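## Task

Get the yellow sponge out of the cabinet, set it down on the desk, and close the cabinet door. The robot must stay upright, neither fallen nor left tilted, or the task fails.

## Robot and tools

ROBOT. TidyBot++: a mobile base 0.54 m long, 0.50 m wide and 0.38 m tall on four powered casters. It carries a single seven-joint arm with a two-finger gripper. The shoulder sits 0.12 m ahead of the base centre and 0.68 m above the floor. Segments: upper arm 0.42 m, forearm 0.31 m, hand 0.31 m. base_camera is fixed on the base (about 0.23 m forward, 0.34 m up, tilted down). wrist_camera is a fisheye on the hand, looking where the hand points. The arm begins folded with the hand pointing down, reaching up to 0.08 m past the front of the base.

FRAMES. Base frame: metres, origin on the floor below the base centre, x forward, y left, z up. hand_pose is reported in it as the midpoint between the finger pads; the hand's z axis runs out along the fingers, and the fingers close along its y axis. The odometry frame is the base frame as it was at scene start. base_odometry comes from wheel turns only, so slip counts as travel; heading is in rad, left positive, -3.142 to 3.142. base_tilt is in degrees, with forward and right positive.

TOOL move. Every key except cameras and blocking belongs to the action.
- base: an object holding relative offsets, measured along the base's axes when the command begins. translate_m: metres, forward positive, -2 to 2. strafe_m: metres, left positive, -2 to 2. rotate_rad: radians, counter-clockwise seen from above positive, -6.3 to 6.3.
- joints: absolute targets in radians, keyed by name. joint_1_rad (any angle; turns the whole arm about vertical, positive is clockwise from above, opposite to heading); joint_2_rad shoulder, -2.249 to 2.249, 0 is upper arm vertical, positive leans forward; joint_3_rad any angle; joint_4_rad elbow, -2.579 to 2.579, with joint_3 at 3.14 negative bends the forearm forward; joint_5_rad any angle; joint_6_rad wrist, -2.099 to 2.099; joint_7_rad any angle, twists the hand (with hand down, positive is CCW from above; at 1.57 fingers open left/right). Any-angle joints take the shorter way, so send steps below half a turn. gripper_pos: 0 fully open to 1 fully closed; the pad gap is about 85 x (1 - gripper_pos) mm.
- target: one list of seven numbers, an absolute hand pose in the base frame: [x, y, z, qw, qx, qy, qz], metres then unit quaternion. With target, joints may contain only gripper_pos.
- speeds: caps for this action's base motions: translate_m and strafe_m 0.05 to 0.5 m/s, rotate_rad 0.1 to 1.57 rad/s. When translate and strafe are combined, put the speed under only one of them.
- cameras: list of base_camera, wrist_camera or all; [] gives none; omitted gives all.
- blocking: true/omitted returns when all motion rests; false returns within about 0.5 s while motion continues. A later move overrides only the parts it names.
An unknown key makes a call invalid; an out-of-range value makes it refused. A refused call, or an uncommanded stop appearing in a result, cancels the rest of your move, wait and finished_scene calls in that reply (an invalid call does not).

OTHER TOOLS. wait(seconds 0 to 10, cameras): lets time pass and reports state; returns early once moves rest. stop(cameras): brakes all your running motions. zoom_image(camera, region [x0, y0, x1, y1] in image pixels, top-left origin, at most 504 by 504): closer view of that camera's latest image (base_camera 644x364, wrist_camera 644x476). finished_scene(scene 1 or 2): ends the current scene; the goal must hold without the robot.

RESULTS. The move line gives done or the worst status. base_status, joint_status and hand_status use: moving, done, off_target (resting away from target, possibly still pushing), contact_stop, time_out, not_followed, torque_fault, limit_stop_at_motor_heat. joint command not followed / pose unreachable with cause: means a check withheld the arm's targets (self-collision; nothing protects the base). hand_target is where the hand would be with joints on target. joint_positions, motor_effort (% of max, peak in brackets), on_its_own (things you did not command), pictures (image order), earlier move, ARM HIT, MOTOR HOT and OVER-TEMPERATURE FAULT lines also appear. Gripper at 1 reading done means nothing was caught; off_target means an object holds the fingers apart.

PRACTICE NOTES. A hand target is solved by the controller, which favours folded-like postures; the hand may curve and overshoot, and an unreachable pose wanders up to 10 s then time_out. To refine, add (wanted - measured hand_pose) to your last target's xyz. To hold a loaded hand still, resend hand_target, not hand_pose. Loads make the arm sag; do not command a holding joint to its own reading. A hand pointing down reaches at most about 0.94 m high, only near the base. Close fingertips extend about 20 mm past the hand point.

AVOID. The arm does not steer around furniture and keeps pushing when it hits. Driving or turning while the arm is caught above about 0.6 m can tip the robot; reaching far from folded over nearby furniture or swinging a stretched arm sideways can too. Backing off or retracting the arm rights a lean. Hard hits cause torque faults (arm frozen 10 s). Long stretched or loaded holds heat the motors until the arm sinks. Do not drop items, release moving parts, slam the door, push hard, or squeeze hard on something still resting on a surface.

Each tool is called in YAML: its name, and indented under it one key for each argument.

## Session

move:
  joints: {"joint_1_rad": 0.0, "joint_3_rad": 3.14159, "joint_5_rad": 0.0, "joint_6_rad": 0.55, "joint_7_rad": 1.57}

Scene clock: 2.07 s.
move: done
base_odometry: x=+0.000 y=+0.000 heading=+0.000
base_tilt: forward=+0.5 right=+0.2
base_status: not commanded
joint_positions: joint_1_rad=+0.016 joint_2_rad=-0.339 joint_3_rad=+3.126 joint_4_rad=-2.537 joint_5_rad=-0.034 joint_6_rad=+0.486 joint_7_rad=+1.534 gripper_pos=+0.000
joint_status: all done
motor_effort: joint_1_rad=-1(2) joint_2_rad=-7(8) joint_3_rad=-1(2) joint_4_rad=+18(19) joint_5_rad=+0(2) joint_6_rad=+7(8) joint_7_rad=-1(1)
hand_pose: x=+0.5415 y=-0.0033 z=+0.8497 quat_wxyz=(-0.014, +0.755, -0.029, +0.655) (m; base frame)
hand_target: x=+0.5439 y=+0.0014 z=+0.8694 quat_wxyz=(+0.000, +0.734, +0.000, +0.679) (m; base frame)
hand_status: not commanded
pictures: base_camera, wrist_camera
camera_calibration:
wrist_camera: T_world_to_cam=[[-0.0696962, -0.997285, -0.0237716, 0.0521101], [-0.156886, 0.0344909, -0.987014, 0.975037], [0.985154, -0.0650617, -0.158864, -0.260946], [0, 0, 0, 1]] pos_world=[0.413673, 0.00136116, 0.92216]

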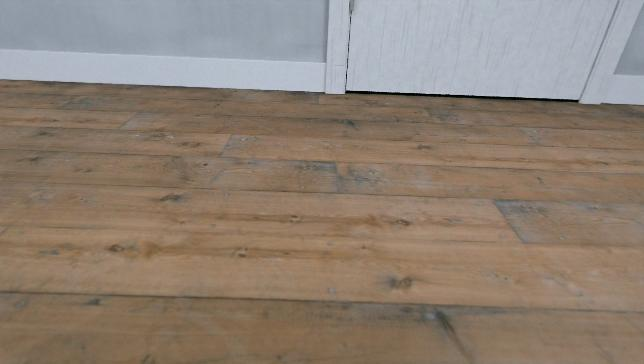

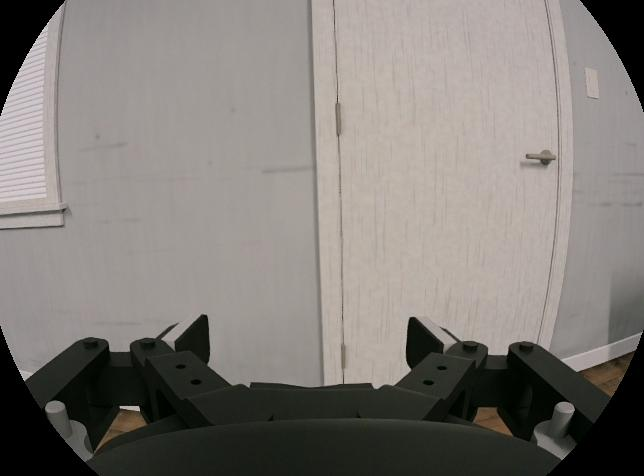

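move:
  base: {"rotate_rad": -1.57}
  cameras: ["wrist_camera"]

move:
  base: {"rotate_rad": -1.57}
  cameras: ["wrist_camera"]

move:
  base: {"rotate_rad": -1.57}
  cameras: ["wrist_camera"]

Scene clock: 6.77 s.
move: done
base_odometry: x=+0.000 y=+0.000 heading=-1.568
base_tilt: forward=+0.4 right=+0.2
base_status: done
joint_positions: joint_1_rad=+0.012 joint_2_rad=-0.339 joint_3_rad=+3.128 joint_4_rad=-2.537 joint_5_rad=-0.034 joint_6_rad=+0.487 joint_7_rad=+1.534 gripper_pos=+0.000
joint_status: not commanded
motor_effort: joint_1_rad=-1(2) joint_2_rad=-8(9) joint_3_rad=-1(3) joint_4_rad=+19(19) joint_5_rad=+0(1) joint_6_rad=+7(8) joint_7_rad=+0(1)
hand_pose: x=+0.5416 y=-0.0021 z=+0.8502 quat_wxyz=(-0.015, +0.755, -0.028, +0.655) (m; base frame)
hand_target: x=+0.5439 y=+0.0014 z=+0.8694 quat_wxyz=(+0.000, +0.734, +0.000, +0.679) (m; base frame)
hand_status: not commanded
pictures: wrist_camera
camera_calibration:
wrist_camera: T_world_to_cam=[[-0.0668178, -0.997466, -0.0244462, 0.0522437], [-0.155449, 0.0346087, -0.987237, 0.97492], [0.985582, -0.0621649, -0.157368, -0.262405], [0, 0, 0, 1]] pos_world=[0.413663, 0.00205824, 0.92246]

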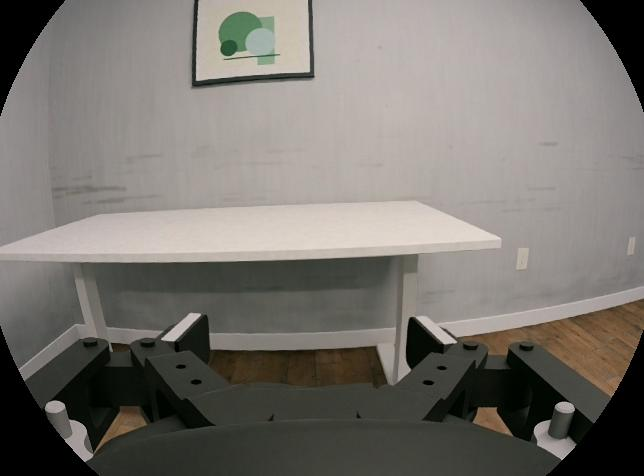

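Scene clock: 9.07 s.
move: done
base_odometry: x=+0.000 y=+0.000 heading=-3.137
base_tilt: forward=+0.4 right=+0.2
base_status: done
joint_positions: joint_1_rad=+0.009 joint_2_rad=-0.339 joint_3_rad=+3.129 joint_4_rad=-2.537 joint_5_rad=-0.034 joint_6_rad=+0.487 joint_7_rad=+1.534 gripper_pos=+0.000
joint_status: not commanded
motor_effort: joint_1_rad=-1(3) joint_2_rad=-8(9) joint_3_rad=-1(3) joint_4_rad=+19(19) joint_5_rad=+1(1) joint_6_rad=+7(8) joint_7_rad=+0(1)
hand_pose: x=+0.5416 y=-0.0018 z=+0.8503 quat_wxyz=(-0.015, +0.755, -0.028, +0.655) (m; base frame)
hand_target: x=+0.5439 y=+0.0014 z=+0.8694 quat_wxyz=(+0.000, +0.734, +0.000, +0.679) (m; base frame)
hand_status: not commanded
pictures: wrist_camera
camera_calibration:
wrist_camera: T_world_to_cam=[[-0.0657625, -0.997526, -0.0248344, 0.0523635], [-0.155359, 0.0348206, -0.987244, 0.974882], [0.985667, -0.0610654, -0.157265, -0.262521], [0, 0, 0, 1]] pos_world=[0.413659, 0.00225708, 0.922462]

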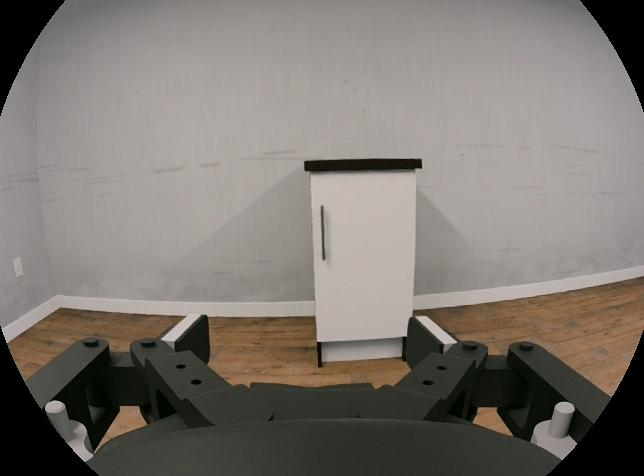

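Scene clock: 11.37 s.
move: done
base_odometry: x=+0.000 y=+0.000 heading=+1.578
base_tilt: forward=+0.4 right=+0.2
base_status: done
joint_positions: joint_1_rad=+0.008 joint_2_rad=-0.339 joint_3_rad=+3.130 joint_4_rad=-2.537 joint_5_rad=-0.034 joint_6_rad=+0.487 joint_7_rad=+1.534 gripper_pos=+0.000
joint_status: not commanded
motor_effort: joint_1_rad=-1(2) joint_2_rad=-8(9) joint_3_rad=-1(2) joint_4_rad=+19(19) joint_5_rad=+0(1) joint_6_rad=+7(8) joint_7_rad=+0(1)
hand_pose: x=+0.5416 y=-0.0016 z=+0.8503 quat_wxyz=(-0.015, +0.755, -0.028, +0.655) (m; base frame)
hand_target: x=+0.5439 y=+0.0014 z=+0.8694 quat_wxyz=(+0.000, +0.734, +0.000, +0.679) (m; base frame)
hand_status: not commanded
pictures: wrist_camera
camera_calibration:
wrist_camera: T_world_to_cam=[[-0.0654006, -0.997543, -0.0251034, 0.0525612], [-0.155262, 0.0350236, -0.987252, 0.974846], [0.985706, -0.0606693, -0.157171, -0.262618], [0, 0, 0, 1]] pos_world=[0.413658, 0.00235662, 0.922462]

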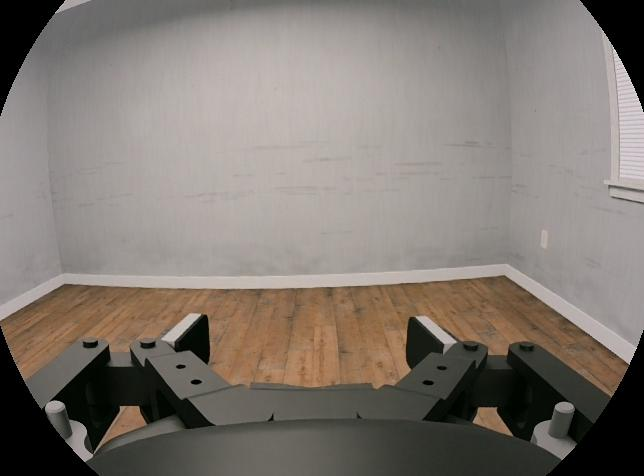

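move:
  base: {"rotate_rad": 1.568}
  target: [0.75, 0, 0.655, 0, 0.7071, 0, 0.7071]
  cameras: []

move:
  base: {"translate_m": 0.92, "strafe_m": -0.10}

Scene clock: 21.90 s.
move: done
base_odometry: x=+0.000 y=+0.000 heading=-3.138
base_tilt: forward=+0.4 right=+0.2
base_status: done
joint_positions: joint_1_rad=-0.006 joint_2_rad=+0.807 joint_3_rad=+3.139 joint_4_rad=-2.307 joint_5_rad=-0.029 joint_6_rad=+1.465 joint_7_rad=+1.534 gripper_pos=+0.000
joint_status: not commanded
motor_effort: joint_1_rad=-1(5) joint_2_rad=-35(37) joint_3_rad=-2(4) joint_4_rad=+5(19) joint_5_rad=-1(1) joint_6_rad=+7(8) joint_7_rad=-1(1)
hand_pose: x=+0.7420 y=-0.0024 z=+0.6347 quat_wxyz=(-0.007, +0.733, -0.022, +0.679) (m; base frame)
hand_target: x=+0.7500 y=+0.0000 z=+0.6550 quat_wxyz=(+0.000, +0.707, +0.000, +0.707) (m; base frame)
hand_status: done (0.022 m and 5.1 deg from the pose sent, 0.286 m and 8.8 deg at the start)
pictures: none
No camera images: "cameras" was empty.

Scene clock: 25.03 s.
move: done
base_odometry: x=-0.921 y=+0.097 heading=-3.137
base_tilt: forward=+0.4 right=+0.2
base_status: done
joint_positions: joint_1_rad=-0.006 joint_2_rad=+0.808 joint_3_rad=+3.139 joint_4_rad=-2.300 joint_5_rad=-0.029 joint_6_rad=+1.471 joint_7_rad=+1.534 gripper_pos=+0.000
joint_status: not commanded
motor_effort: joint_1_rad=-2(3) joint_2_rad=-36(36) joint_3_rad=-2(3) joint_4_rad=+5(7) joint_5_rad=+0(2) joint_6_rad=+7(8) joint_7_rad=+0(1)
hand_pose: x=+0.7443 y=-0.0024 z=+0.6379 quat_wxyz=(-0.007, +0.730, -0.022, +0.683) (m; base frame)
hand_target: x=+0.7500 y=+0.0000 z=+0.6550 quat_wxyz=(+0.000, +0.707, +0.000, +0.707) (m; base frame)
hand_status: not commanded
pictures: base_camera, wrist_camera
camera_calibration:
wrist_camera: T_world_to_cam=[[-0.0691599, -0.997569, -0.00854419, 0.0519183], [-0.0812544, 0.0141691, -0.996593, 0.747547], [0.994291, -0.06823, -0.0820368, -0.550054], [0, 0, 0, 1]] pos_world=[0.611246, 0.00366983, 0.700319]

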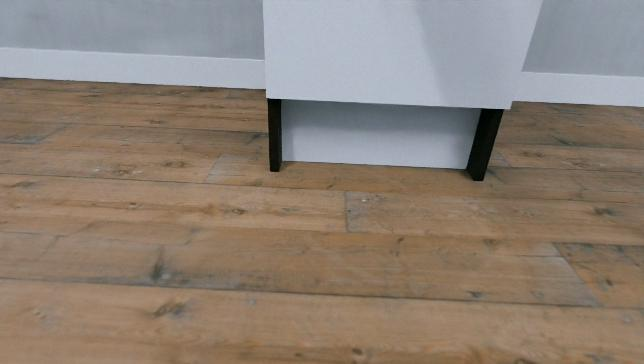

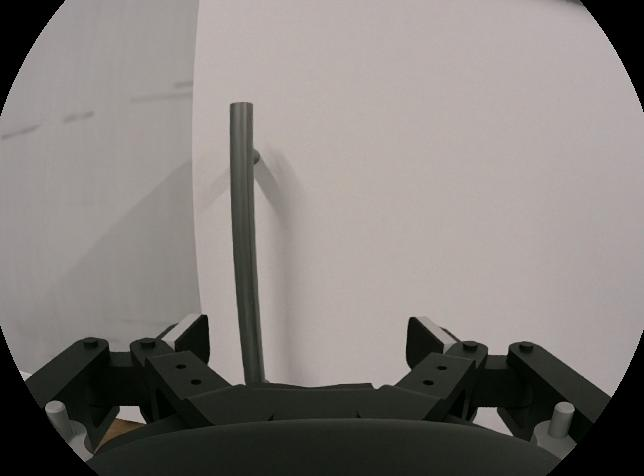

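move:
  base: {"translate_m": 0.072, "strafe_m": 0.055, "rotate_rad": -0.02}
  speeds: {"translate_m":0.12}

Scene clock: 31.40 s.
move: done
base_odometry: x=-0.993 y=+0.041 heading=+3.126
base_tilt: forward=+0.4 right=+0.2
base_status: done
joint_positions: joint_1_rad=-0.006 joint_2_rad=+0.808 joint_3_rad=+3.142 joint_4_rad=-2.298 joint_5_rad=-0.028 joint_6_rad=+1.471 joint_7_rad=+1.534 gripper_pos=+0.000
joint_status: not commanded
motor_effort: joint_1_rad=-1(6) joint_2_rad=-35(37) joint_3_rad=-2(5) joint_4_rad=+5(7) joint_5_rad=+0(2) joint_6_rad=+7(8) joint_7_rad=+0(1)
hand_pose: x=+0.7449 y=-0.0040 z=+0.6382 quat_wxyz=(-0.005, +0.729, -0.022, +0.684) (m; base frame)
hand_target: x=+0.7500 y=+0.0000 z=+0.6550 quat_wxyz=(+0.000, +0.707, +0.000, +0.707) (m; base frame)
hand_status: not commanded
pictures: base_camera, wrist_camera
camera_calibration:
wrist_camera: T_world_to_cam=[[-0.0709572, -0.997459, -0.00638647, 0.0503473], [-0.0797873, 0.0120578, -0.996739, 0.746906], [0.994283, -0.0702163, -0.0804401, -0.551739], [0, 0, 0, 1]] pos_world=[0.611751, 0.00247227, 0.70041]

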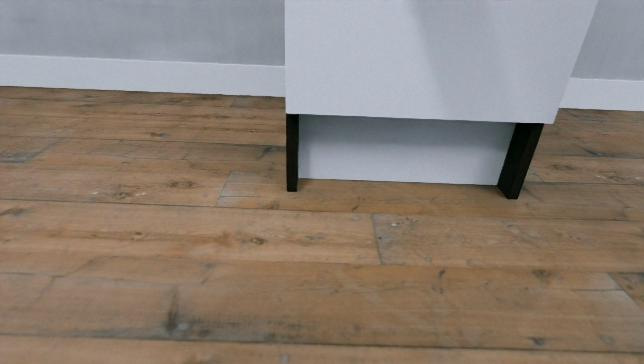

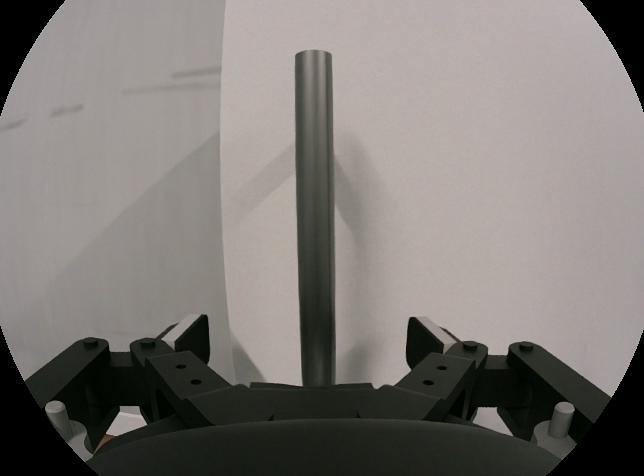

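move:
  joints: {"gripper_pos": 0.97}
  cameras: ["wrist_camera"]

Scene clock: 35.33 s.
move: off_target
base_odometry: x=-0.993 y=+0.042 heading=+3.126
base_tilt: forward=+0.4 right=+0.2
base_status: not commanded
joint_positions: joint_1_rad=-0.003 joint_2_rad=+0.809 joint_3_rad=+3.146 joint_4_rad=-2.303 joint_5_rad=-0.027 joint_6_rad=+1.472 joint_7_rad=+1.539 gripper_pos=+0.881
joint_status: gripper_pos off_target (ended at +0.881, target +0.970)
motor_effort: joint_1_rad=-3(5) joint_2_rad=-36(37) joint_3_rad=-3(6) joint_4_rad=+11(14) joint_5_rad=+1(5) joint_6_rad=+8(9) joint_7_rad=-2(2)
hand_pose: x=+0.7434 y=-0.0072 z=+0.6367 quat_wxyz=(-0.001, +0.731, -0.021, +0.682) (m; base frame)
hand_target: x=+0.7500 y=+0.0000 z=+0.6550 quat_wxyz=(+0.000, +0.707, +0.000, +0.707) (m; base frame)
hand_status: not commanded
pictures: wrist_camera
camera_calibration:
wrist_camera: T_world_to_cam=[[-0.0749104, -0.997187, 0.00260016, 0.0442042], [-0.084219, 0.00372846, -0.99644, 0.748424], [0.993627, -0.0748627, -0.0842614, -0.547814], [0, 0, 0, 1]] pos_world=[0.610666, 0.000278573, 0.699485]

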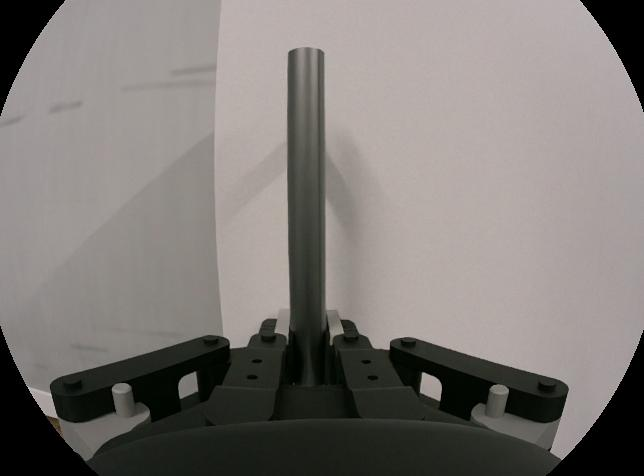

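move:
  base: {"translate_m": -0.0703, "strafe_m": -0.2449, "rotate_rad": 0.3}
  speeds: {"translate_m":0.1, "rotate_rad":0.12}

Scene clock: 43.50 s.
move: done
base_odometry: x=-0.918 y=+0.285 heading=-2.856
base_tilt: forward=+0.4 right=+0.2
base_status: done
joint_positions: joint_1_rad=-0.006 joint_2_rad=+0.816 joint_3_rad=+3.153 joint_4_rad=-2.288 joint_5_rad=-0.018 joint_6_rad=+1.473 joint_7_rad=+1.539 gripper_pos=+0.882
joint_status: not commanded
motor_effort: joint_1_rad=-1(6) joint_2_rad=-38(39) joint_3_rad=-2(6) joint_4_rad=+5(13) joint_5_rad=+1(4) joint_6_rad=+9(10) joint_7_rad=-1(2)
hand_pose: x=+0.7480 y=-0.0060 z=+0.6368 quat_wxyz=(-0.001, +0.728, -0.016, +0.685) (m; base frame)
hand_target: x=+0.7500 y=+0.0000 z=+0.6550 quat_wxyz=(+0.000, +0.707, +0.000, +0.707) (m; base frame)
hand_status: not commanded
pictures: base_camera, wrist_camera
camera_calibration:
wrist_camera: T_world_to_cam=[[-0.068322, -0.997633, 0.00778245, 0.0376359], [-0.0766182, -0.00253083, -0.997057, 0.743506], [0.994717, -0.0687172, -0.076264, -0.558153], [0, 0, 0, 1]] pos_world=[0.614741, 0.00107384, 0.698458]

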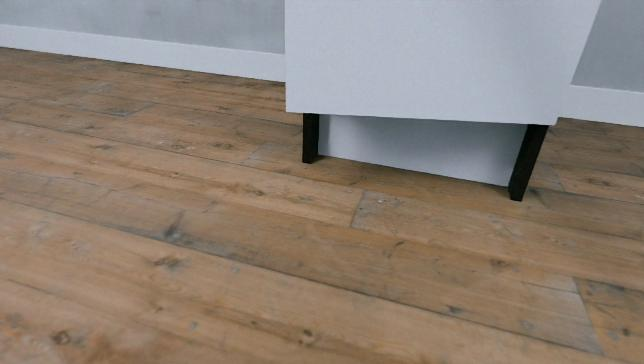

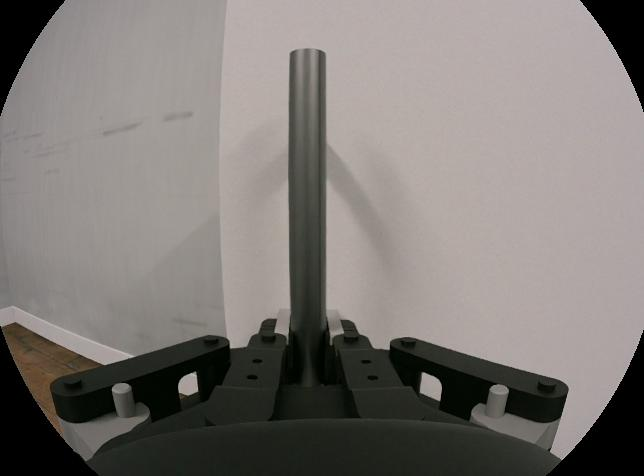

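Works. Continue.

move:
  base: {"translate_m": -0.0703, "strafe_m": -0.2449, "rotate_rad": 0.3}
  speeds: {"translate_m":0.12, "rotate_rad":0.14}
  cameras: []

move:
  base: {"translate_m": -0.0703, "strafe_m": -0.2449, "rotate_rad": 0.3}
  speeds: {"translate_m":0.12, "rotate_rad":0.14}
  cameras: []

move:
  base: {"translate_m": -0.0703, "strafe_m": -0.2449, "rotate_rad": 0.3}
  speeds: {"translate_m":0.12, "rotate_rad":0.14}
  cameras: ["base_camera"]

move:
  base: {"translate_m": -0.0703, "strafe_m": -0.2449, "rotate_rad": 0.3}
  speeds: {"translate_m":0.12, "rotate_rad":0.14}
  cameras: []

move:
  base: {"translate_m": -0.0703, "strafe_m": -0.2449, "rotate_rad": 0.3}
  speeds: {"translate_m":0.12, "rotate_rad":0.14}

Scene clock: 53.17 s.
move: done
base_odometry: x=-0.920 y=+0.540 heading=-2.555
base_tilt: forward=+0.4 right=+0.2
base_status: done
joint_positions: joint_1_rad=-0.013 joint_2_rad=+0.816 joint_3_rad=+3.156 joint_4_rad=-2.288 joint_5_rad=-0.013 joint_6_rad=+1.473 joint_7_rad=+1.539 gripper_pos=+0.882
joint_status: not commanded
motor_effort: joint_1_rad=+0(7) joint_2_rad=-37(39) joint_3_rad=-2(6) joint_4_rad=+7(8) joint_5_rad=+0(6) joint_6_rad=+9(10) joint_7_rad=-1(2)
hand_pose: x=+0.7480 y=-0.0014 z=+0.6369 quat_wxyz=(-0.004, +0.728, -0.012, +0.685) (m; base frame)
hand_target: x=+0.7500 y=+0.0000 z=+0.6550 quat_wxyz=(+0.000, +0.707, +0.000, +0.707) (m; base frame)
hand_status: not commanded
pictures: none
No camera images: "cameras" was empty.

Scene clock: 55.83 s.
move: done
base_odometry: x=-0.997 y=+0.783 heading=-2.254
base_tilt: forward=+0.4 right=+0.2
base_status: done
joint_positions: joint_1_rad=-0.019 joint_2_rad=+0.817 joint_3_rad=+3.157 joint_4_rad=-2.288 joint_5_rad=-0.007 joint_6_rad=+1.474 joint_7_rad=+1.539 gripper_pos=+0.882
joint_status: not commanded
motor_effort: joint_1_rad=+1(7) joint_2_rad=-37(39) joint_3_rad=-1(6) joint_4_rad=+6(9) joint_5_rad=-1(5) joint_6_rad=+9(10) joint_7_rad=-1(2)
hand_pose: x=+0.7480 y=+0.0041 z=+0.6368 quat_wxyz=(-0.007, +0.728, -0.007, +0.685) (m; base frame)
hand_target: x=+0.7500 y=+0.0000 z=+0.6550 quat_wxyz=(+0.000, +0.707, +0.000, +0.707) (m; base frame)
hand_status: not commanded
pictures: none
No camera images: "cameras" was empty.

Scene clock: 58.53 s.
move: done
base_odometry: x=-1.143 y=+0.992 heading=-1.953
base_tilt: forward=+0.5 right=+0.2
base_status: done
joint_positions: joint_1_rad=-0.025 joint_2_rad=+0.817 joint_3_rad=+3.156 joint_4_rad=-2.288 joint_5_rad=-0.002 joint_6_rad=+1.474 joint_7_rad=+1.539 gripper_pos=+0.882
joint_status: not commanded
motor_effort: joint_1_rad=+5(7) joint_2_rad=-37(39) joint_3_rad=+1(3) joint_4_rad=+6(8) joint_5_rad=-3(6) joint_6_rad=+8(10) joint_7_rad=-1(2)
hand_pose: x=+0.7480 y=+0.0102 z=+0.6368 quat_wxyz=(-0.012, +0.728, -0.003, +0.685) (m; base frame)
hand_target: x=+0.7500 y=+0.0000 z=+0.6550 quat_wxyz=(+0.000, +0.707, +0.000, +0.707) (m; base frame)
hand_status: not commanded
pictures: base_camera

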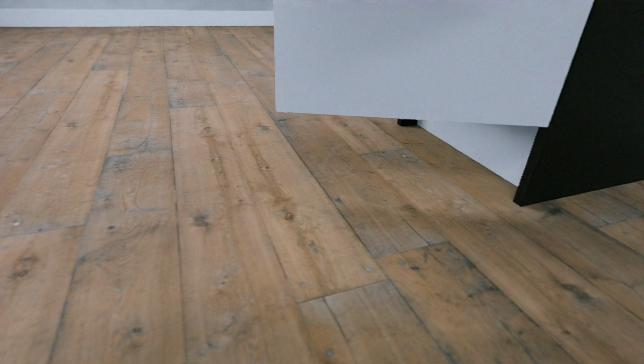

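Scene clock: 61.23 s.
move: done
base_odometry: x=-1.344 y=+1.149 heading=-1.653
base_tilt: forward=+0.4 right=+0.2
base_status: done
joint_positions: joint_1_rad=-0.031 joint_2_rad=+0.817 joint_3_rad=+3.154 joint_4_rad=-2.288 joint_5_rad=+0.004 joint_6_rad=+1.475 joint_7_rad=+1.539 gripper_pos=+0.882
joint_status: not commanded
motor_effort: joint_1_rad=+5(8) joint_2_rad=-37(39) joint_3_rad=+2(5) joint_4_rad=+7(8) joint_5_rad=-4(6) joint_6_rad=+8(10) joint_7_rad=-2(2)
hand_pose: x=+0.7478 y=+0.0162 z=+0.6368 quat_wxyz=(-0.016, +0.728, +0.001, +0.685) (m; base frame)
hand_target: x=+0.7500 y=+0.0000 z=+0.6550 quat_wxyz=(+0.000, +0.707, +0.000, +0.707) (m; base frame)
hand_status: not commanded
pictures: none
No camera images: "cameras" was empty.

Scene clock: 63.87 s.
move: done
base_odometry: x=-1.582 y=+1.239 heading=-1.352
base_tilt: forward=+0.5 right=+0.2
base_status: done
joint_positions: joint_1_rad=-0.036 joint_2_rad=+0.817 joint_3_rad=+3.152 joint_4_rad=-2.288 joint_5_rad=+0.008 joint_6_rad=+1.475 joint_7_rad=+1.539 gripper_pos=+0.882
joint_status: not commanded
motor_effort: joint_1_rad=+4(9) joint_2_rad=-37(39) joint_3_rad=+1(5) joint_4_rad=+6(8) joint_5_rad=-3(7) joint_6_rad=+8(10) joint_7_rad=-2(2)
hand_pose: x=+0.7476 y=+0.0218 z=+0.6368 quat_wxyz=(-0.021, +0.728, +0.005, +0.685) (m; base frame)
hand_target: x=+0.7500 y=+0.0000 z=+0.6550 quat_wxyz=(+0.000, +0.707, +0.000, +0.707) (m; base frame)
hand_status: not commanded
pictures: base_camera, wrist_camera
camera_calibration:
wrist_camera: T_world_to_cam=[[-0.0110428, -0.99991, 0.00763286, 0.0226636], [-0.0753453, -0.00677957, -0.997134, 0.742674], [0.997096, -0.0115863, -0.0752637, -0.559567], [0, 0, 0, 1]] pos_world=[0.614149, 0.0212133, 0.698258]

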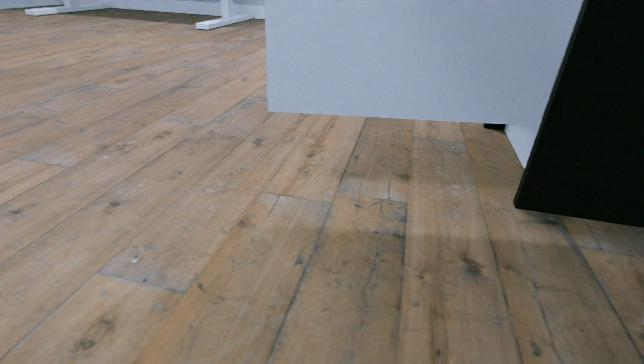

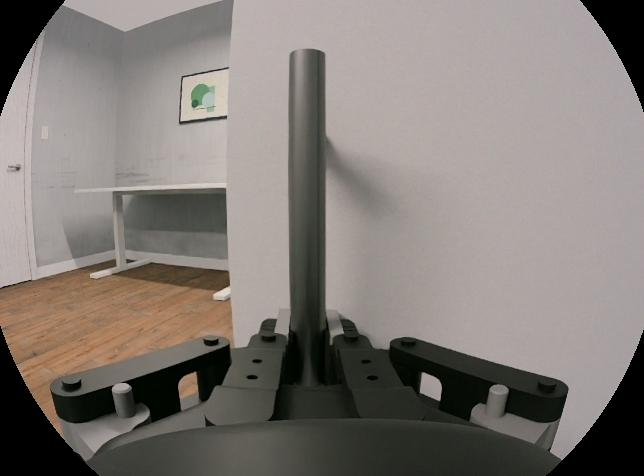

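move:
  base: {"translate_m": -0.0551, "strafe_m": -0.1611, "rotate_rad": 0.2}
  speeds: {"translate_m":0.12, "rotate_rad":0.14}
  cameras: []

move:
  joints: {"gripper_pos": 0.0}
  cameras: ["wrist_camera"]

move:
  base: {"translate_m": -0.2}
  speeds: {"translate_m":0.3}
  cameras: ["wrist_camera"]

move:
  base: {"strafe_m": 1.3}
  joints: {"joint_1_rad": 0.0, "joint_2_rad": -0.366, "joint_3_rad": 3.14159, "joint_4_rad": -2.534, "joint_5_rad": 0.0, "joint_6_rad": 0.35, "joint_7_rad": 1.57}
  cameras: []

move:
  base: {"rotate_rad": -2.005}
  cameras: ["wrist_camera"]

Scene clock: 80.07 s.
move: done
base_odometry: x=-1.751 y=+1.258 heading=-1.151
base_tilt: forward=+0.5 right=+0.2
base_status: done
joint_positions: joint_1_rad=-0.038 joint_2_rad=+0.844 joint_3_rad=+3.151 joint_4_rad=-2.233 joint_5_rad=+0.009 joint_6_rad=+1.474 joint_7_rad=+1.539 gripper_pos=+0.883
joint_status: not commanded
motor_effort: joint_1_rad=+7(10) joint_2_rad=-45(47) joint_3_rad=+2(5) joint_4_rad=-7(9) joint_5_rad=-4(7) joint_6_rad=+14(16) joint_7_rad=-2(3)
hand_pose: x=+0.7645 y=+0.0246 z=+0.6378 quat_wxyz=(-0.023, +0.718, +0.006, +0.695) (m; base frame)
hand_target: x=+0.7500 y=+0.0000 z=+0.6550 quat_wxyz=(+0.000, +0.707, +0.000, +0.707) (m; base frame)
hand_status: not commanded
pictures: none
No camera images: "cameras" was empty.

Scene clock: 81.17 s.
move: done
base_odometry: x=-1.751 y=+1.258 heading=-1.151
base_tilt: forward=+0.5 right=+0.2
base_status: not commanded
joint_positions: joint_1_rad=-0.008 joint_2_rad=+0.811 joint_3_rad=+3.151 joint_4_rad=-2.288 joint_5_rad=+0.008 joint_6_rad=+1.499 joint_7_rad=+1.539 gripper_pos=+0.000
joint_status: all done
motor_effort: joint_1_rad=-2(7) joint_2_rad=-36(45) joint_3_rad=-2(3) joint_4_rad=+6(8) joint_5_rad=+1(5) joint_6_rad=+7(14) joint_7_rad=-1(2)
hand_pose: x=+0.7485 y=+0.0048 z=+0.6482 quat_wxyz=(-0.012, +0.717, -0.005, +0.696) (m; base frame)
hand_target: x=+0.7500 y=+0.0000 z=+0.6550 quat_wxyz=(+0.000, +0.707, +0.000, +0.707) (m; base frame)
hand_status: not commanded
pictures: wrist_camera
camera_calibration:
wrist_camera: T_world_to_cam=[[-0.0383019, -0.999251, 0.0054846, 0.0272551], [-0.0452298, -0.00374937, -0.99897, 0.732667], [0.998242, -0.0385105, -0.0450523, -0.580069], [0, 0, 0, 1]] pos_world=[0.613232, 0.00764301, 0.705629]

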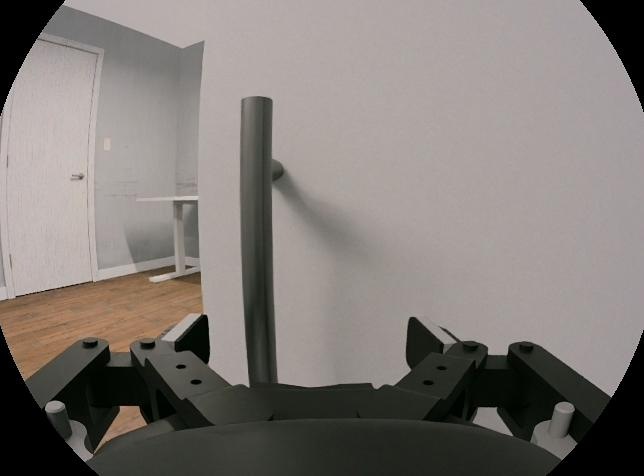

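Scene clock: 82.73 s.
move: done
base_odometry: x=-1.833 y=+1.441 heading=-1.151
base_tilt: forward=+0.4 right=+0.2
base_status: done
joint_positions: joint_1_rad=-0.008 joint_2_rad=+0.812 joint_3_rad=+3.151 joint_4_rad=-2.288 joint_5_rad=+0.008 joint_6_rad=+1.499 joint_7_rad=+1.539 gripper_pos=+0.000
joint_status: not commanded
motor_effort: joint_1_rad=-1(2) joint_2_rad=-36(38) joint_3_rad=-2(2) joint_4_rad=+6(7) joint_5_rad=+0(1) joint_6_rad=+8(8) joint_7_rad=+0(1)
hand_pose: x=+0.7485 y=+0.0048 z=+0.6479 quat_wxyz=(-0.012, +0.718, -0.005, +0.696) (m; base frame)
hand_target: x=+0.7500 y=+0.0000 z=+0.6550 quat_wxyz=(+0.000, +0.707, +0.000, +0.707) (m; base frame)
hand_status: not commanded
pictures: wrist_camera
camera_calibration:
wrist_camera: T_world_to_cam=[[-0.0382989, -0.999251, 0.00549971, 0.0272437], [-0.0456292, -0.0037492, -0.998951, 0.732699], [0.998224, -0.0385097, -0.0454514, -0.579786], [0, 0, 0, 1]] pos_world=[0.613232, 0.00764301, 0.705429]

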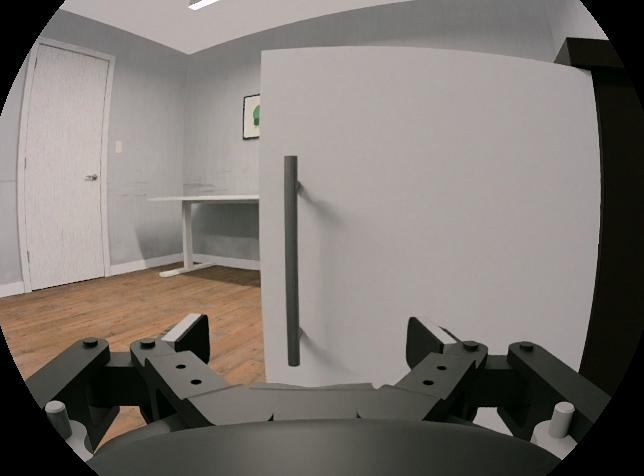

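Scene clock: 86.47 s.
move: done
base_odometry: x=-0.646 y=+1.971 heading=-1.151
base_tilt: forward=+0.4 right=+0.2
base_status: done
joint_positions: joint_1_rad=-0.006 joint_2_rad=-0.360 joint_3_rad=+3.151 joint_4_rad=-2.508 joint_5_rad=+0.008 joint_6_rad=+0.394 joint_7_rad=+1.539 gripper_pos=+0.000
joint_status: all done
motor_effort: joint_1_rad=-1(5) joint_2_rad=-7(38) joint_3_rad=-1(4) joint_4_rad=+19(20) joint_5_rad=+0(2) joint_6_rad=+7(8) joint_7_rad=+0(1)
hand_pose: x=+0.5404 y=+0.0006 z=+0.8476 quat_wxyz=(-0.009, +0.769, -0.010, +0.640) (m; base frame)
hand_target: x=+0.5302 y=+0.0014 z=+0.8218 quat_wxyz=(+0.000, +0.789, +0.000, +0.615) (m; base frame)
hand_status: not commanded
pictures: none
No camera images: "cameras" was empty.

Scene clock: 89.03 s.
move: done
base_odometry: x=-0.646 y=+1.971 heading=+3.129
base_tilt: forward=+0.5 right=+0.2
base_status: done
joint_positions: joint_1_rad=-0.006 joint_2_rad=-0.361 joint_3_rad=+3.151 joint_4_rad=-2.508 joint_5_rad=+0.008 joint_6_rad=+0.393 joint_7_rad=+1.539 gripper_pos=+0.000
joint_status: not commanded
motor_effort: joint_1_rad=-1(3) joint_2_rad=-7(9) joint_3_rad=-1(2) joint_4_rad=+19(20) joint_5_rad=-1(1) joint_6_rad=+7(8) joint_7_rad=-1(1)
hand_pose: x=+0.5403 y=+0.0006 z=+0.8475 quat_wxyz=(-0.009, +0.769, -0.010, +0.639) (m; base frame)
hand_target: x=+0.5302 y=+0.0014 z=+0.8218 quat_wxyz=(+0.000, +0.789, +0.000, +0.615) (m; base frame)
hand_status: not commanded
pictures: wrist_camera
camera_calibration:
wrist_camera: T_world_to_cam=[[-0.0461851, -0.998893, 0.00890996, 0.0153905], [-0.197676, 0.000395993, -0.980267, 0.98886], [0.979179, -0.047035, -0.197476, -0.223887], [0, 0, 0, 1]] pos_world=[0.41541, 0.00445131, 0.924997]

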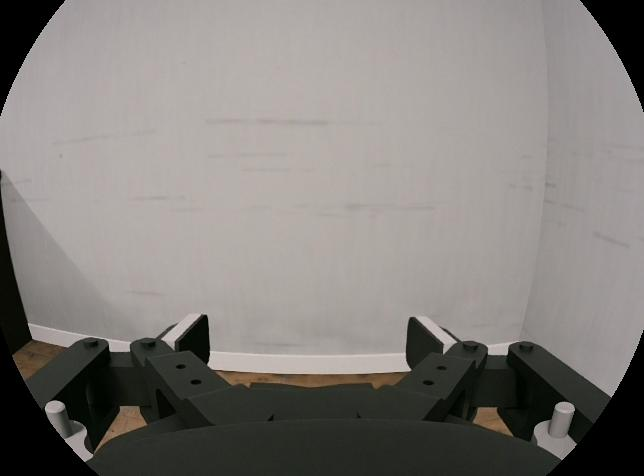

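move:
  base: {"strafe_m": 1.84}

zoom_image:
  camera: "wrist_camera"
  region: [220, 120, 480, 390]

Scene clock: 96.10 s.
move: done
base_odometry: x=-0.669 y=+0.131 heading=+3.128
base_tilt: forward=+0.4 right=+0.2
base_status: done
joint_positions: joint_1_rad=-0.006 joint_2_rad=-0.361 joint_3_rad=+3.151 joint_4_rad=-2.508 joint_5_rad=+0.008 joint_6_rad=+0.392 joint_7_rad=+1.539 gripper_pos=+0.000
joint_status: not commanded
motor_effort: joint_1_rad=+0(2) joint_2_rad=-7(8) joint_3_rad=-1(3) joint_4_rad=+19(20) joint_5_rad=+0(1) joint_6_rad=+7(8) joint_7_rad=+0(1)
hand_pose: x=+0.5402 y=+0.0006 z=+0.8472 quat_wxyz=(-0.009, +0.769, -0.010, +0.639) (m; base frame)
hand_target: x=+0.5302 y=+0.0014 z=+0.8218 quat_wxyz=(+0.000, +0.789, +0.000, +0.615) (m; base frame)
hand_status: not commanded
pictures: base_camera, wrist_camera
camera_calibration:
wrist_camera: T_world_to_cam=[[-0.0461793, -0.998893, 0.00894805, 0.0153537], [-0.198485, 0.000396314, -0.980104, 0.988947], [0.979015, -0.0470366, -0.198283, -0.223092], [0, 0, 0, 1]] pos_world=[0.415411, 0.00445131, 0.924898]

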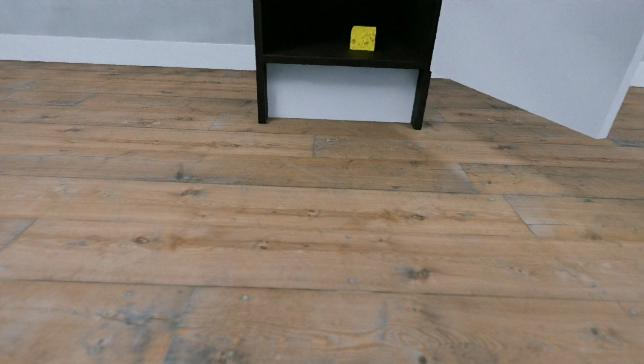

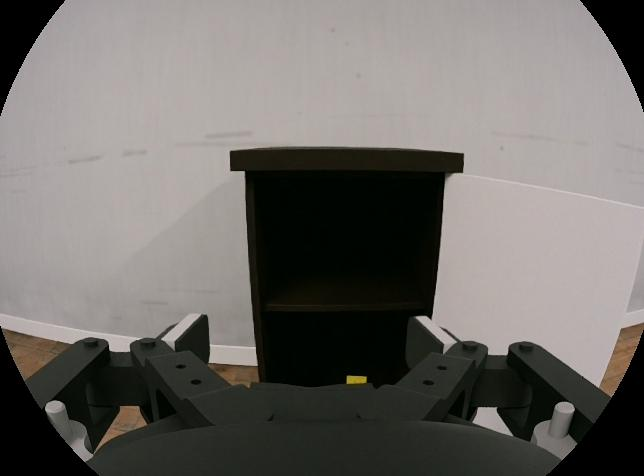

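Scaled by 1.867.

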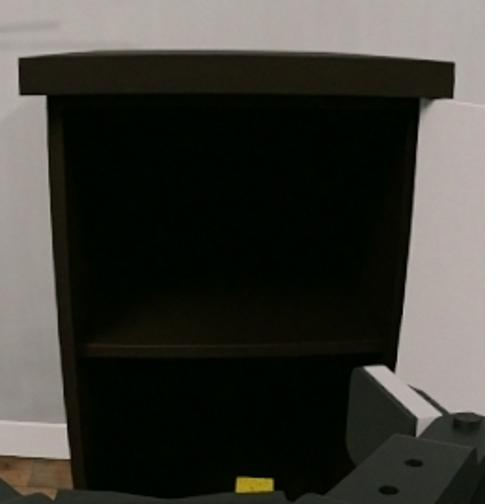

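zoom_image:
  camera: "base_camera"
  region: [240, 0, 460, 140]

Scaled by 2.291.

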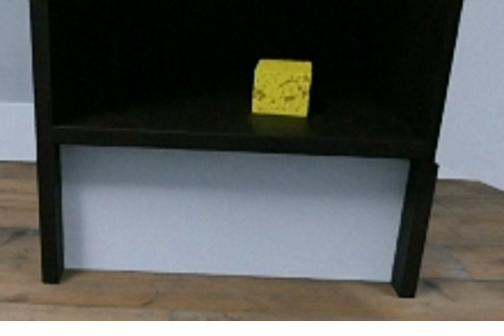

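move:
  target: [0.84, 0, 0.33, 0, 0.9239, 0, 0.3827]
  base: {"strafe_m": -0.13}

Scene clock: 112.30 s.
move: done
base_odometry: x=-0.667 y=+0.261 heading=+3.127
base_tilt: forward=+0.4 right=+0.2
base_status: done
joint_positions: joint_1_rad=-0.006 joint_2_rad=+1.165 joint_3_rad=+3.151 joint_4_rad=-1.622 joint_5_rad=+0.008 joint_6_rad=+0.392 joint_7_rad=+1.539 gripper_pos=+0.000
joint_status: not commanded
motor_effort: joint_1_rad=-2(2) joint_2_rad=-47(49) joint_3_rad=-2(3) joint_4_rad=+9(20) joint_5_rad=+0(1) joint_6_rad=+5(7) joint_7_rad=+0(1)
hand_pose: x=+0.8259 y=+0.0005 z=+0.3242 quat_wxyz=(-0.002, +0.931, -0.008, +0.364) (m; base frame)
hand_target: x=+0.8400 y=+0.0000 z=+0.3300 quat_wxyz=(+0.000, +0.924, +0.000, +0.383) (m; base frame)
hand_status: done (0.015 m and 2.5 deg from the pose sent, 0.598 m and 34.5 deg at the start)
pictures: base_camera, wrist_camera
camera_calibration:
wrist_camera: T_world_to_cam=[[-0.0257077, -0.998686, 0.0443236, 0.00476936], [-0.744992, -0.0104252, -0.666992, 0.882826], [0.666578, -0.0501676, -0.743745, -0.171629], [0, 0, 0, 1]] pos_world=[0.772225, 0.00535648, 0.460979]

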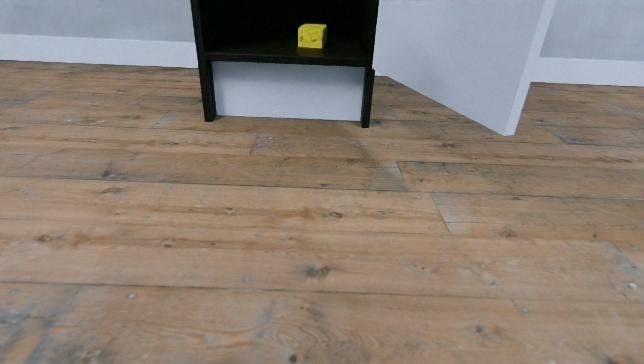

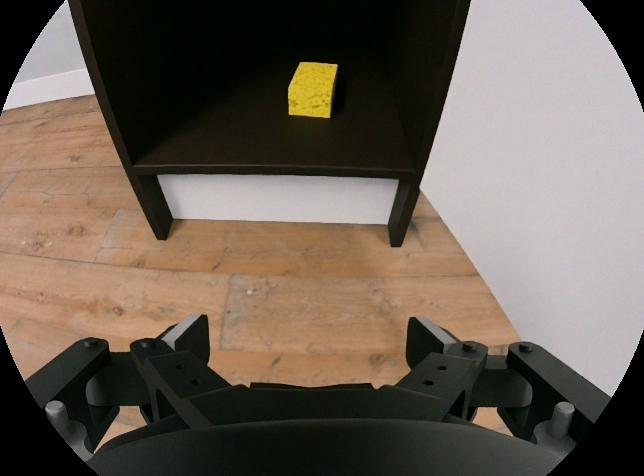

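zoom_image:
  camera: "wrist_camera"
  region: [260, 40, 370, 140]

Scaled by 4.582.

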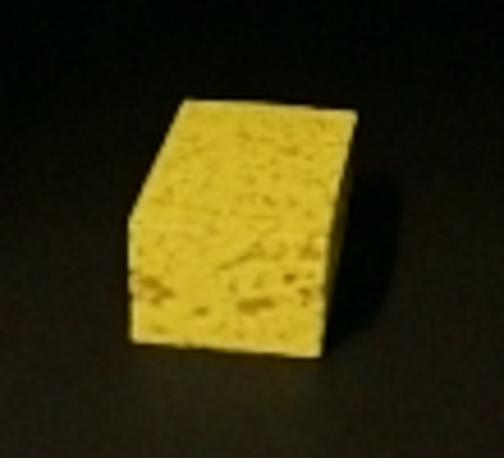

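move:
  target: [0.905, 0, 0.29, 0.0267, 0.9217, -0.0646, 0.3818]
  cameras: []

move:
  base: {"translate_m": 0.34}
  speeds: {"translate_m":0.3}

zoom_image:
  camera: "wrist_camera"
  region: [180, 120, 440, 380]

Scene clock: 127.37 s.
move: done
base_odometry: x=-0.667 y=+0.261 heading=+3.127
base_tilt: forward=+0.5 right=+0.2
base_status: not commanded
joint_positions: joint_1_rad=-0.133 joint_2_rad=+1.320 joint_3_rad=+3.291 joint_4_rad=-1.302 joint_5_rad=-0.160 joint_6_rad=+0.280 joint_7_rad=+1.515 gripper_pos=+0.000
joint_status: not commanded
motor_effort: joint_1_rad=-1(2) joint_2_rad=-51(52) joint_3_rad=+1(2) joint_4_rad=+12(12) joint_5_rad=+0(1) joint_6_rad=+5(5) joint_7_rad=-1(1)
hand_pose: x=+0.9093 y=+0.0079 z=+0.3019 quat_wxyz=(+0.027, +0.917, -0.033, +0.397) (m; base frame)
hand_target: x=+0.9050 y=+0.0000 z=+0.2900 quat_wxyz=(+0.027, +0.922, -0.065, +0.382) (m; base frame)
hand_status: done (0.015 m and 4.1 deg from the pose sent, 0.086 m and 7.6 deg at the start)
pictures: none
No camera images: "cameras" was empty.

Scene clock: 129.47 s.
move: done
base_odometry: x=-1.007 y=+0.266 heading=+3.126
base_tilt: forward=+0.5 right=+0.2
base_status: done
joint_positions: joint_1_rad=-0.134 joint_2_rad=+1.322 joint_3_rad=+3.293 joint_4_rad=-1.294 joint_5_rad=-0.162 joint_6_rad=+0.276 joint_7_rad=+1.515 gripper_pos=+0.000
joint_status: not commanded
motor_effort: joint_1_rad=+0(2) joint_2_rad=-52(53) joint_3_rad=+1(2) joint_4_rad=+12(13) joint_5_rad=+0(1) joint_6_rad=+5(5) joint_7_rad=+0(1)
hand_pose: x=+0.9115 y=+0.0082 z=+0.3026 quat_wxyz=(+0.027, +0.916, -0.033, +0.398) (m; base frame)
hand_target: x=+0.9050 y=+0.0000 z=+0.2900 quat_wxyz=(+0.027, +0.922, -0.065, +0.382) (m; base frame)
hand_status: not commanded
pictures: base_camera, wrist_camera
camera_calibration:
wrist_camera: T_world_to_cam=[[-0.0971498, -0.992378, 0.0758164, 0.0712353], [-0.6946, 0.0130466, -0.719278, 0.901975], [0.712806, -0.12254, -0.690573, -0.301994], [0, 0, 0, 1]] pos_world=[0.848695, 0.0219184, 0.434821]

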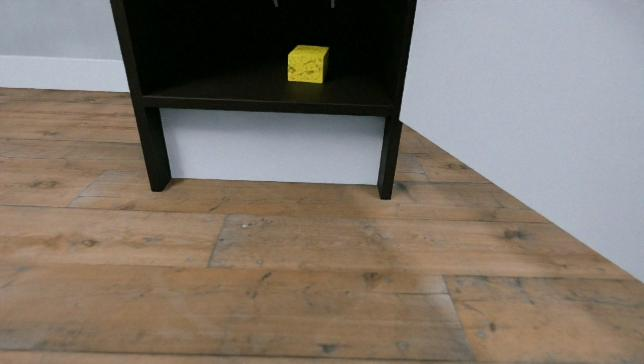

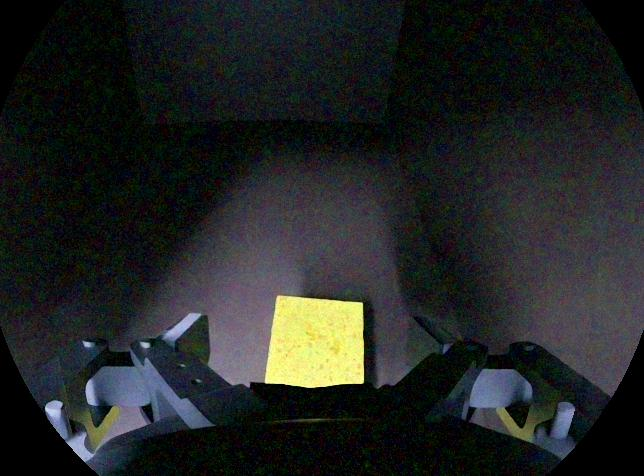

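Scaled by 1.938.

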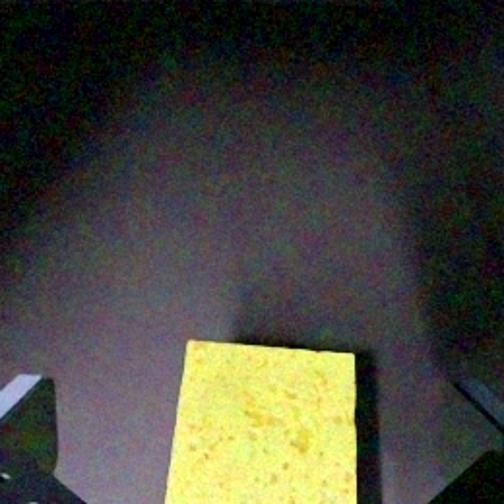

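move:
  target: [0.924, -0.006, 0.22, 0.0267, 0.9217, -0.0646, 0.3818]
  cameras: []

move:
  target: [0.924, -0.006, 0.20, 0.0267, 0.9217, -0.0646, 0.3818]

zoom_image:
  camera: "base_camera"
  region: [220, 0, 400, 110]

Scene clock: 144.53 s.
move: done
base_odometry: x=-1.007 y=+0.266 heading=+3.126
base_tilt: forward=+0.5 right=+0.2
base_status: not commanded
joint_positions: joint_1_rad=-0.134 joint_2_rad=+1.509 joint_3_rad=+3.304 joint_4_rad=-1.093 joint_5_rad=-0.177 joint_6_rad=+0.248 joint_7_rad=+1.510 gripper_pos=+0.000
joint_status: not commanded
motor_effort: joint_1_rad=-1(2) joint_2_rad=-53(56) joint_3_rad=+1(2) joint_4_rad=+11(13) joint_5_rad=+0(1) joint_6_rad=+5(6) joint_7_rad=+0(1)
hand_pose: x=+0.9254 y=+0.0131 z=+0.2248 quat_wxyz=(+0.025, +0.919, -0.027, +0.393) (m; base frame)
hand_target: x=+0.9240 y=-0.0060 z=+0.2200 quat_wxyz=(+0.027, +0.922, -0.065, +0.382) (m; base frame)
hand_status: done (0.020 m and 4.5 deg from the pose sent, 0.085 m and 4.1 deg at the start)
pictures: none
No camera images: "cameras" was empty.

Scene clock: 145.33 s.
move: done
base_odometry: x=-1.007 y=+0.266 heading=+3.126
base_tilt: forward=+0.4 right=+0.2
base_status: not commanded
joint_positions: joint_1_rad=-0.134 joint_2_rad=+1.547 joint_3_rad=+3.309 joint_4_rad=-1.043 joint_5_rad=-0.188 joint_6_rad=+0.247 joint_7_rad=+1.510 gripper_pos=+0.000
joint_status: not commanded
motor_effort: joint_1_rad=-1(2) joint_2_rad=-53(55) joint_3_rad=+1(2) joint_4_rad=+11(13) joint_5_rad=-1(1) joint_6_rad=+5(6) joint_7_rad=+0(1)
hand_pose: x=+0.9314 y=+0.0135 z=+0.2130 quat_wxyz=(+0.025, +0.917, -0.028, +0.397) (m; base frame)
hand_target: x=+0.9240 y=-0.0060 z=+0.2000 quat_wxyz=(+0.027, +0.922, -0.065, +0.382) (m; base frame)
hand_status: done (0.025 m and 4.6 deg from the pose sent, 0.031 m and 4.5 deg at the start)
pictures: base_camera, wrist_camera
camera_calibration:
wrist_camera: T_world_to_cam=[[-0.0870515, -0.993314, 0.0758308, 0.0757603], [-0.69547, 0.00609577, -0.718529, 0.85202], [0.713263, -0.115287, -0.69135, -0.377718], [0, 0, 0, 1]] pos_world=[0.868562, 0.0265141, 0.345321]

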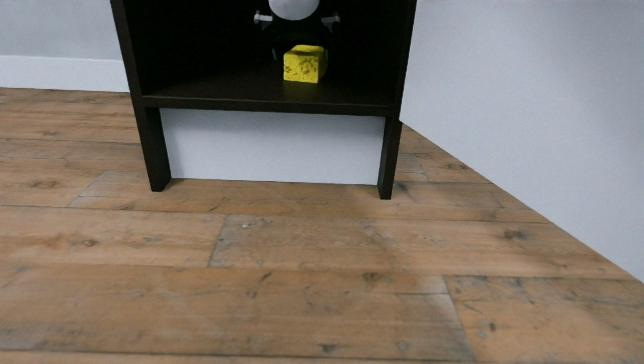

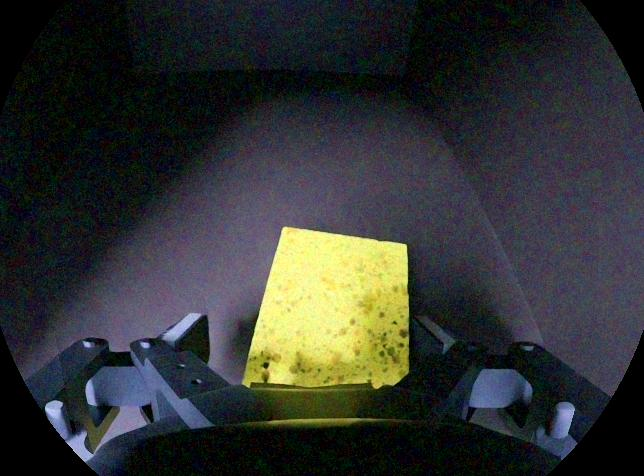

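Scaled by 2.800.

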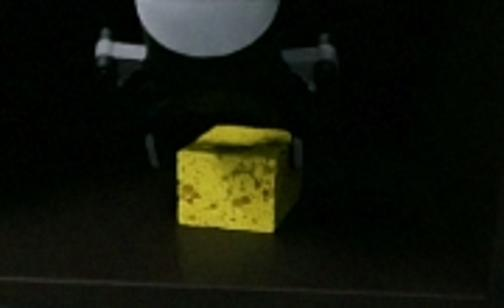

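move:
  base: {"strafe_m": -0.011}
  speeds: {"strafe_m":0.05}
  cameras: []

move:
  target: [0.918, -0.010, 0.187, 0.0267, 0.9217, -0.0646, 0.3818]

zoom_image:
  camera: "base_camera"
  region: [220, 0, 400, 110]

Scene clock: 151.50 s.
move: done
base_odometry: x=-1.007 y=+0.277 heading=+3.127
base_tilt: forward=+0.4 right=+0.2
base_status: done
joint_positions: joint_1_rad=-0.132 joint_2_rad=+1.547 joint_3_rad=+3.312 joint_4_rad=-1.043 joint_5_rad=-0.188 joint_6_rad=+0.247 joint_7_rad=+1.510 gripper_pos=+0.000
joint_status: not commanded
motor_effort: joint_1_rad=-1(4) joint_2_rad=-53(54) joint_3_rad=+1(3) joint_4_rad=+12(13) joint_5_rad=+0(1) joint_6_rad=+5(5) joint_7_rad=-1(1)
hand_pose: x=+0.9315 y=+0.0102 z=+0.2131 quat_wxyz=(+0.026, +0.917, -0.029, +0.398) (m; base frame)
hand_target: x=+0.9240 y=-0.0060 z=+0.2000 quat_wxyz=(+0.027, +0.922, -0.065, +0.382) (m; base frame)
hand_status: not commanded
pictures: none
No camera images: "cameras" was empty.

Scene clock: 152.27 s.
move: done
base_odometry: x=-1.007 y=+0.277 heading=+3.127
base_tilt: forward=+0.4 right=+0.2
base_status: not commanded
joint_positions: joint_1_rad=-0.129 joint_2_rad=+1.569 joint_3_rad=+3.312 joint_4_rad=-1.043 joint_5_rad=-0.188 joint_6_rad=+0.247 joint_7_rad=+1.510 gripper_pos=+0.000
joint_status: not commanded
motor_effort: joint_1_rad=-2(2) joint_2_rad=-53(54) joint_3_rad=+1(2) joint_4_rad=+11(13) joint_5_rad=+0(1) joint_6_rad=+5(5) joint_7_rad=+0(1)
hand_pose: x=+0.9213 y=+0.0062 z=+0.1956 quat_wxyz=(+0.029, +0.921, -0.030, +0.388) (m; base frame)
hand_target: x=+0.9180 y=-0.0100 z=+0.1870 quat_wxyz=(+0.027, +0.922, -0.065, +0.382) (m; base frame)
hand_status: done (0.019 m and 4.1 deg from the pose sent, 0.036 m and 4.5 deg at the start)
pictures: base_camera, wrist_camera
camera_calibration:
wrist_camera: T_world_to_cam=[[-0.0911522, -0.992351, 0.0832474, 0.0712856], [-0.710613, 0.00625256, -0.703556, 0.843541], [0.697654, -0.123287, -0.705747, -0.366182], [0, 0, 0, 1]] pos_world=[0.861397, 0.0203205, 0.329111]

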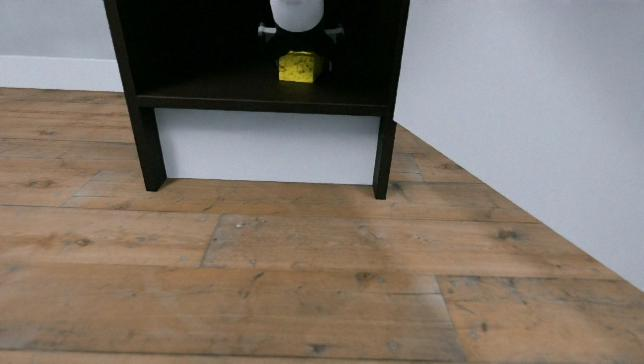

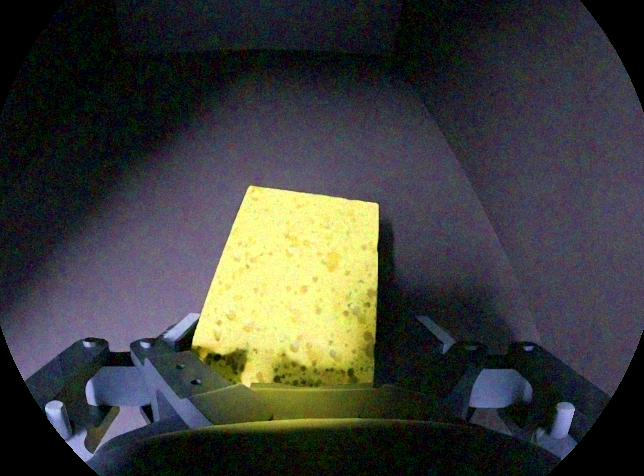

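Scaled by 2.800.

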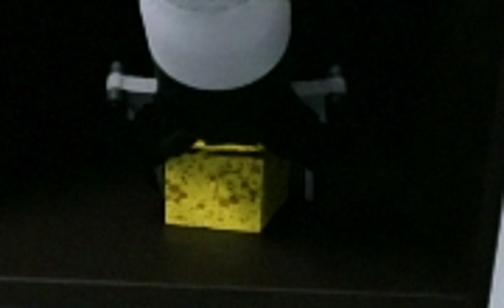

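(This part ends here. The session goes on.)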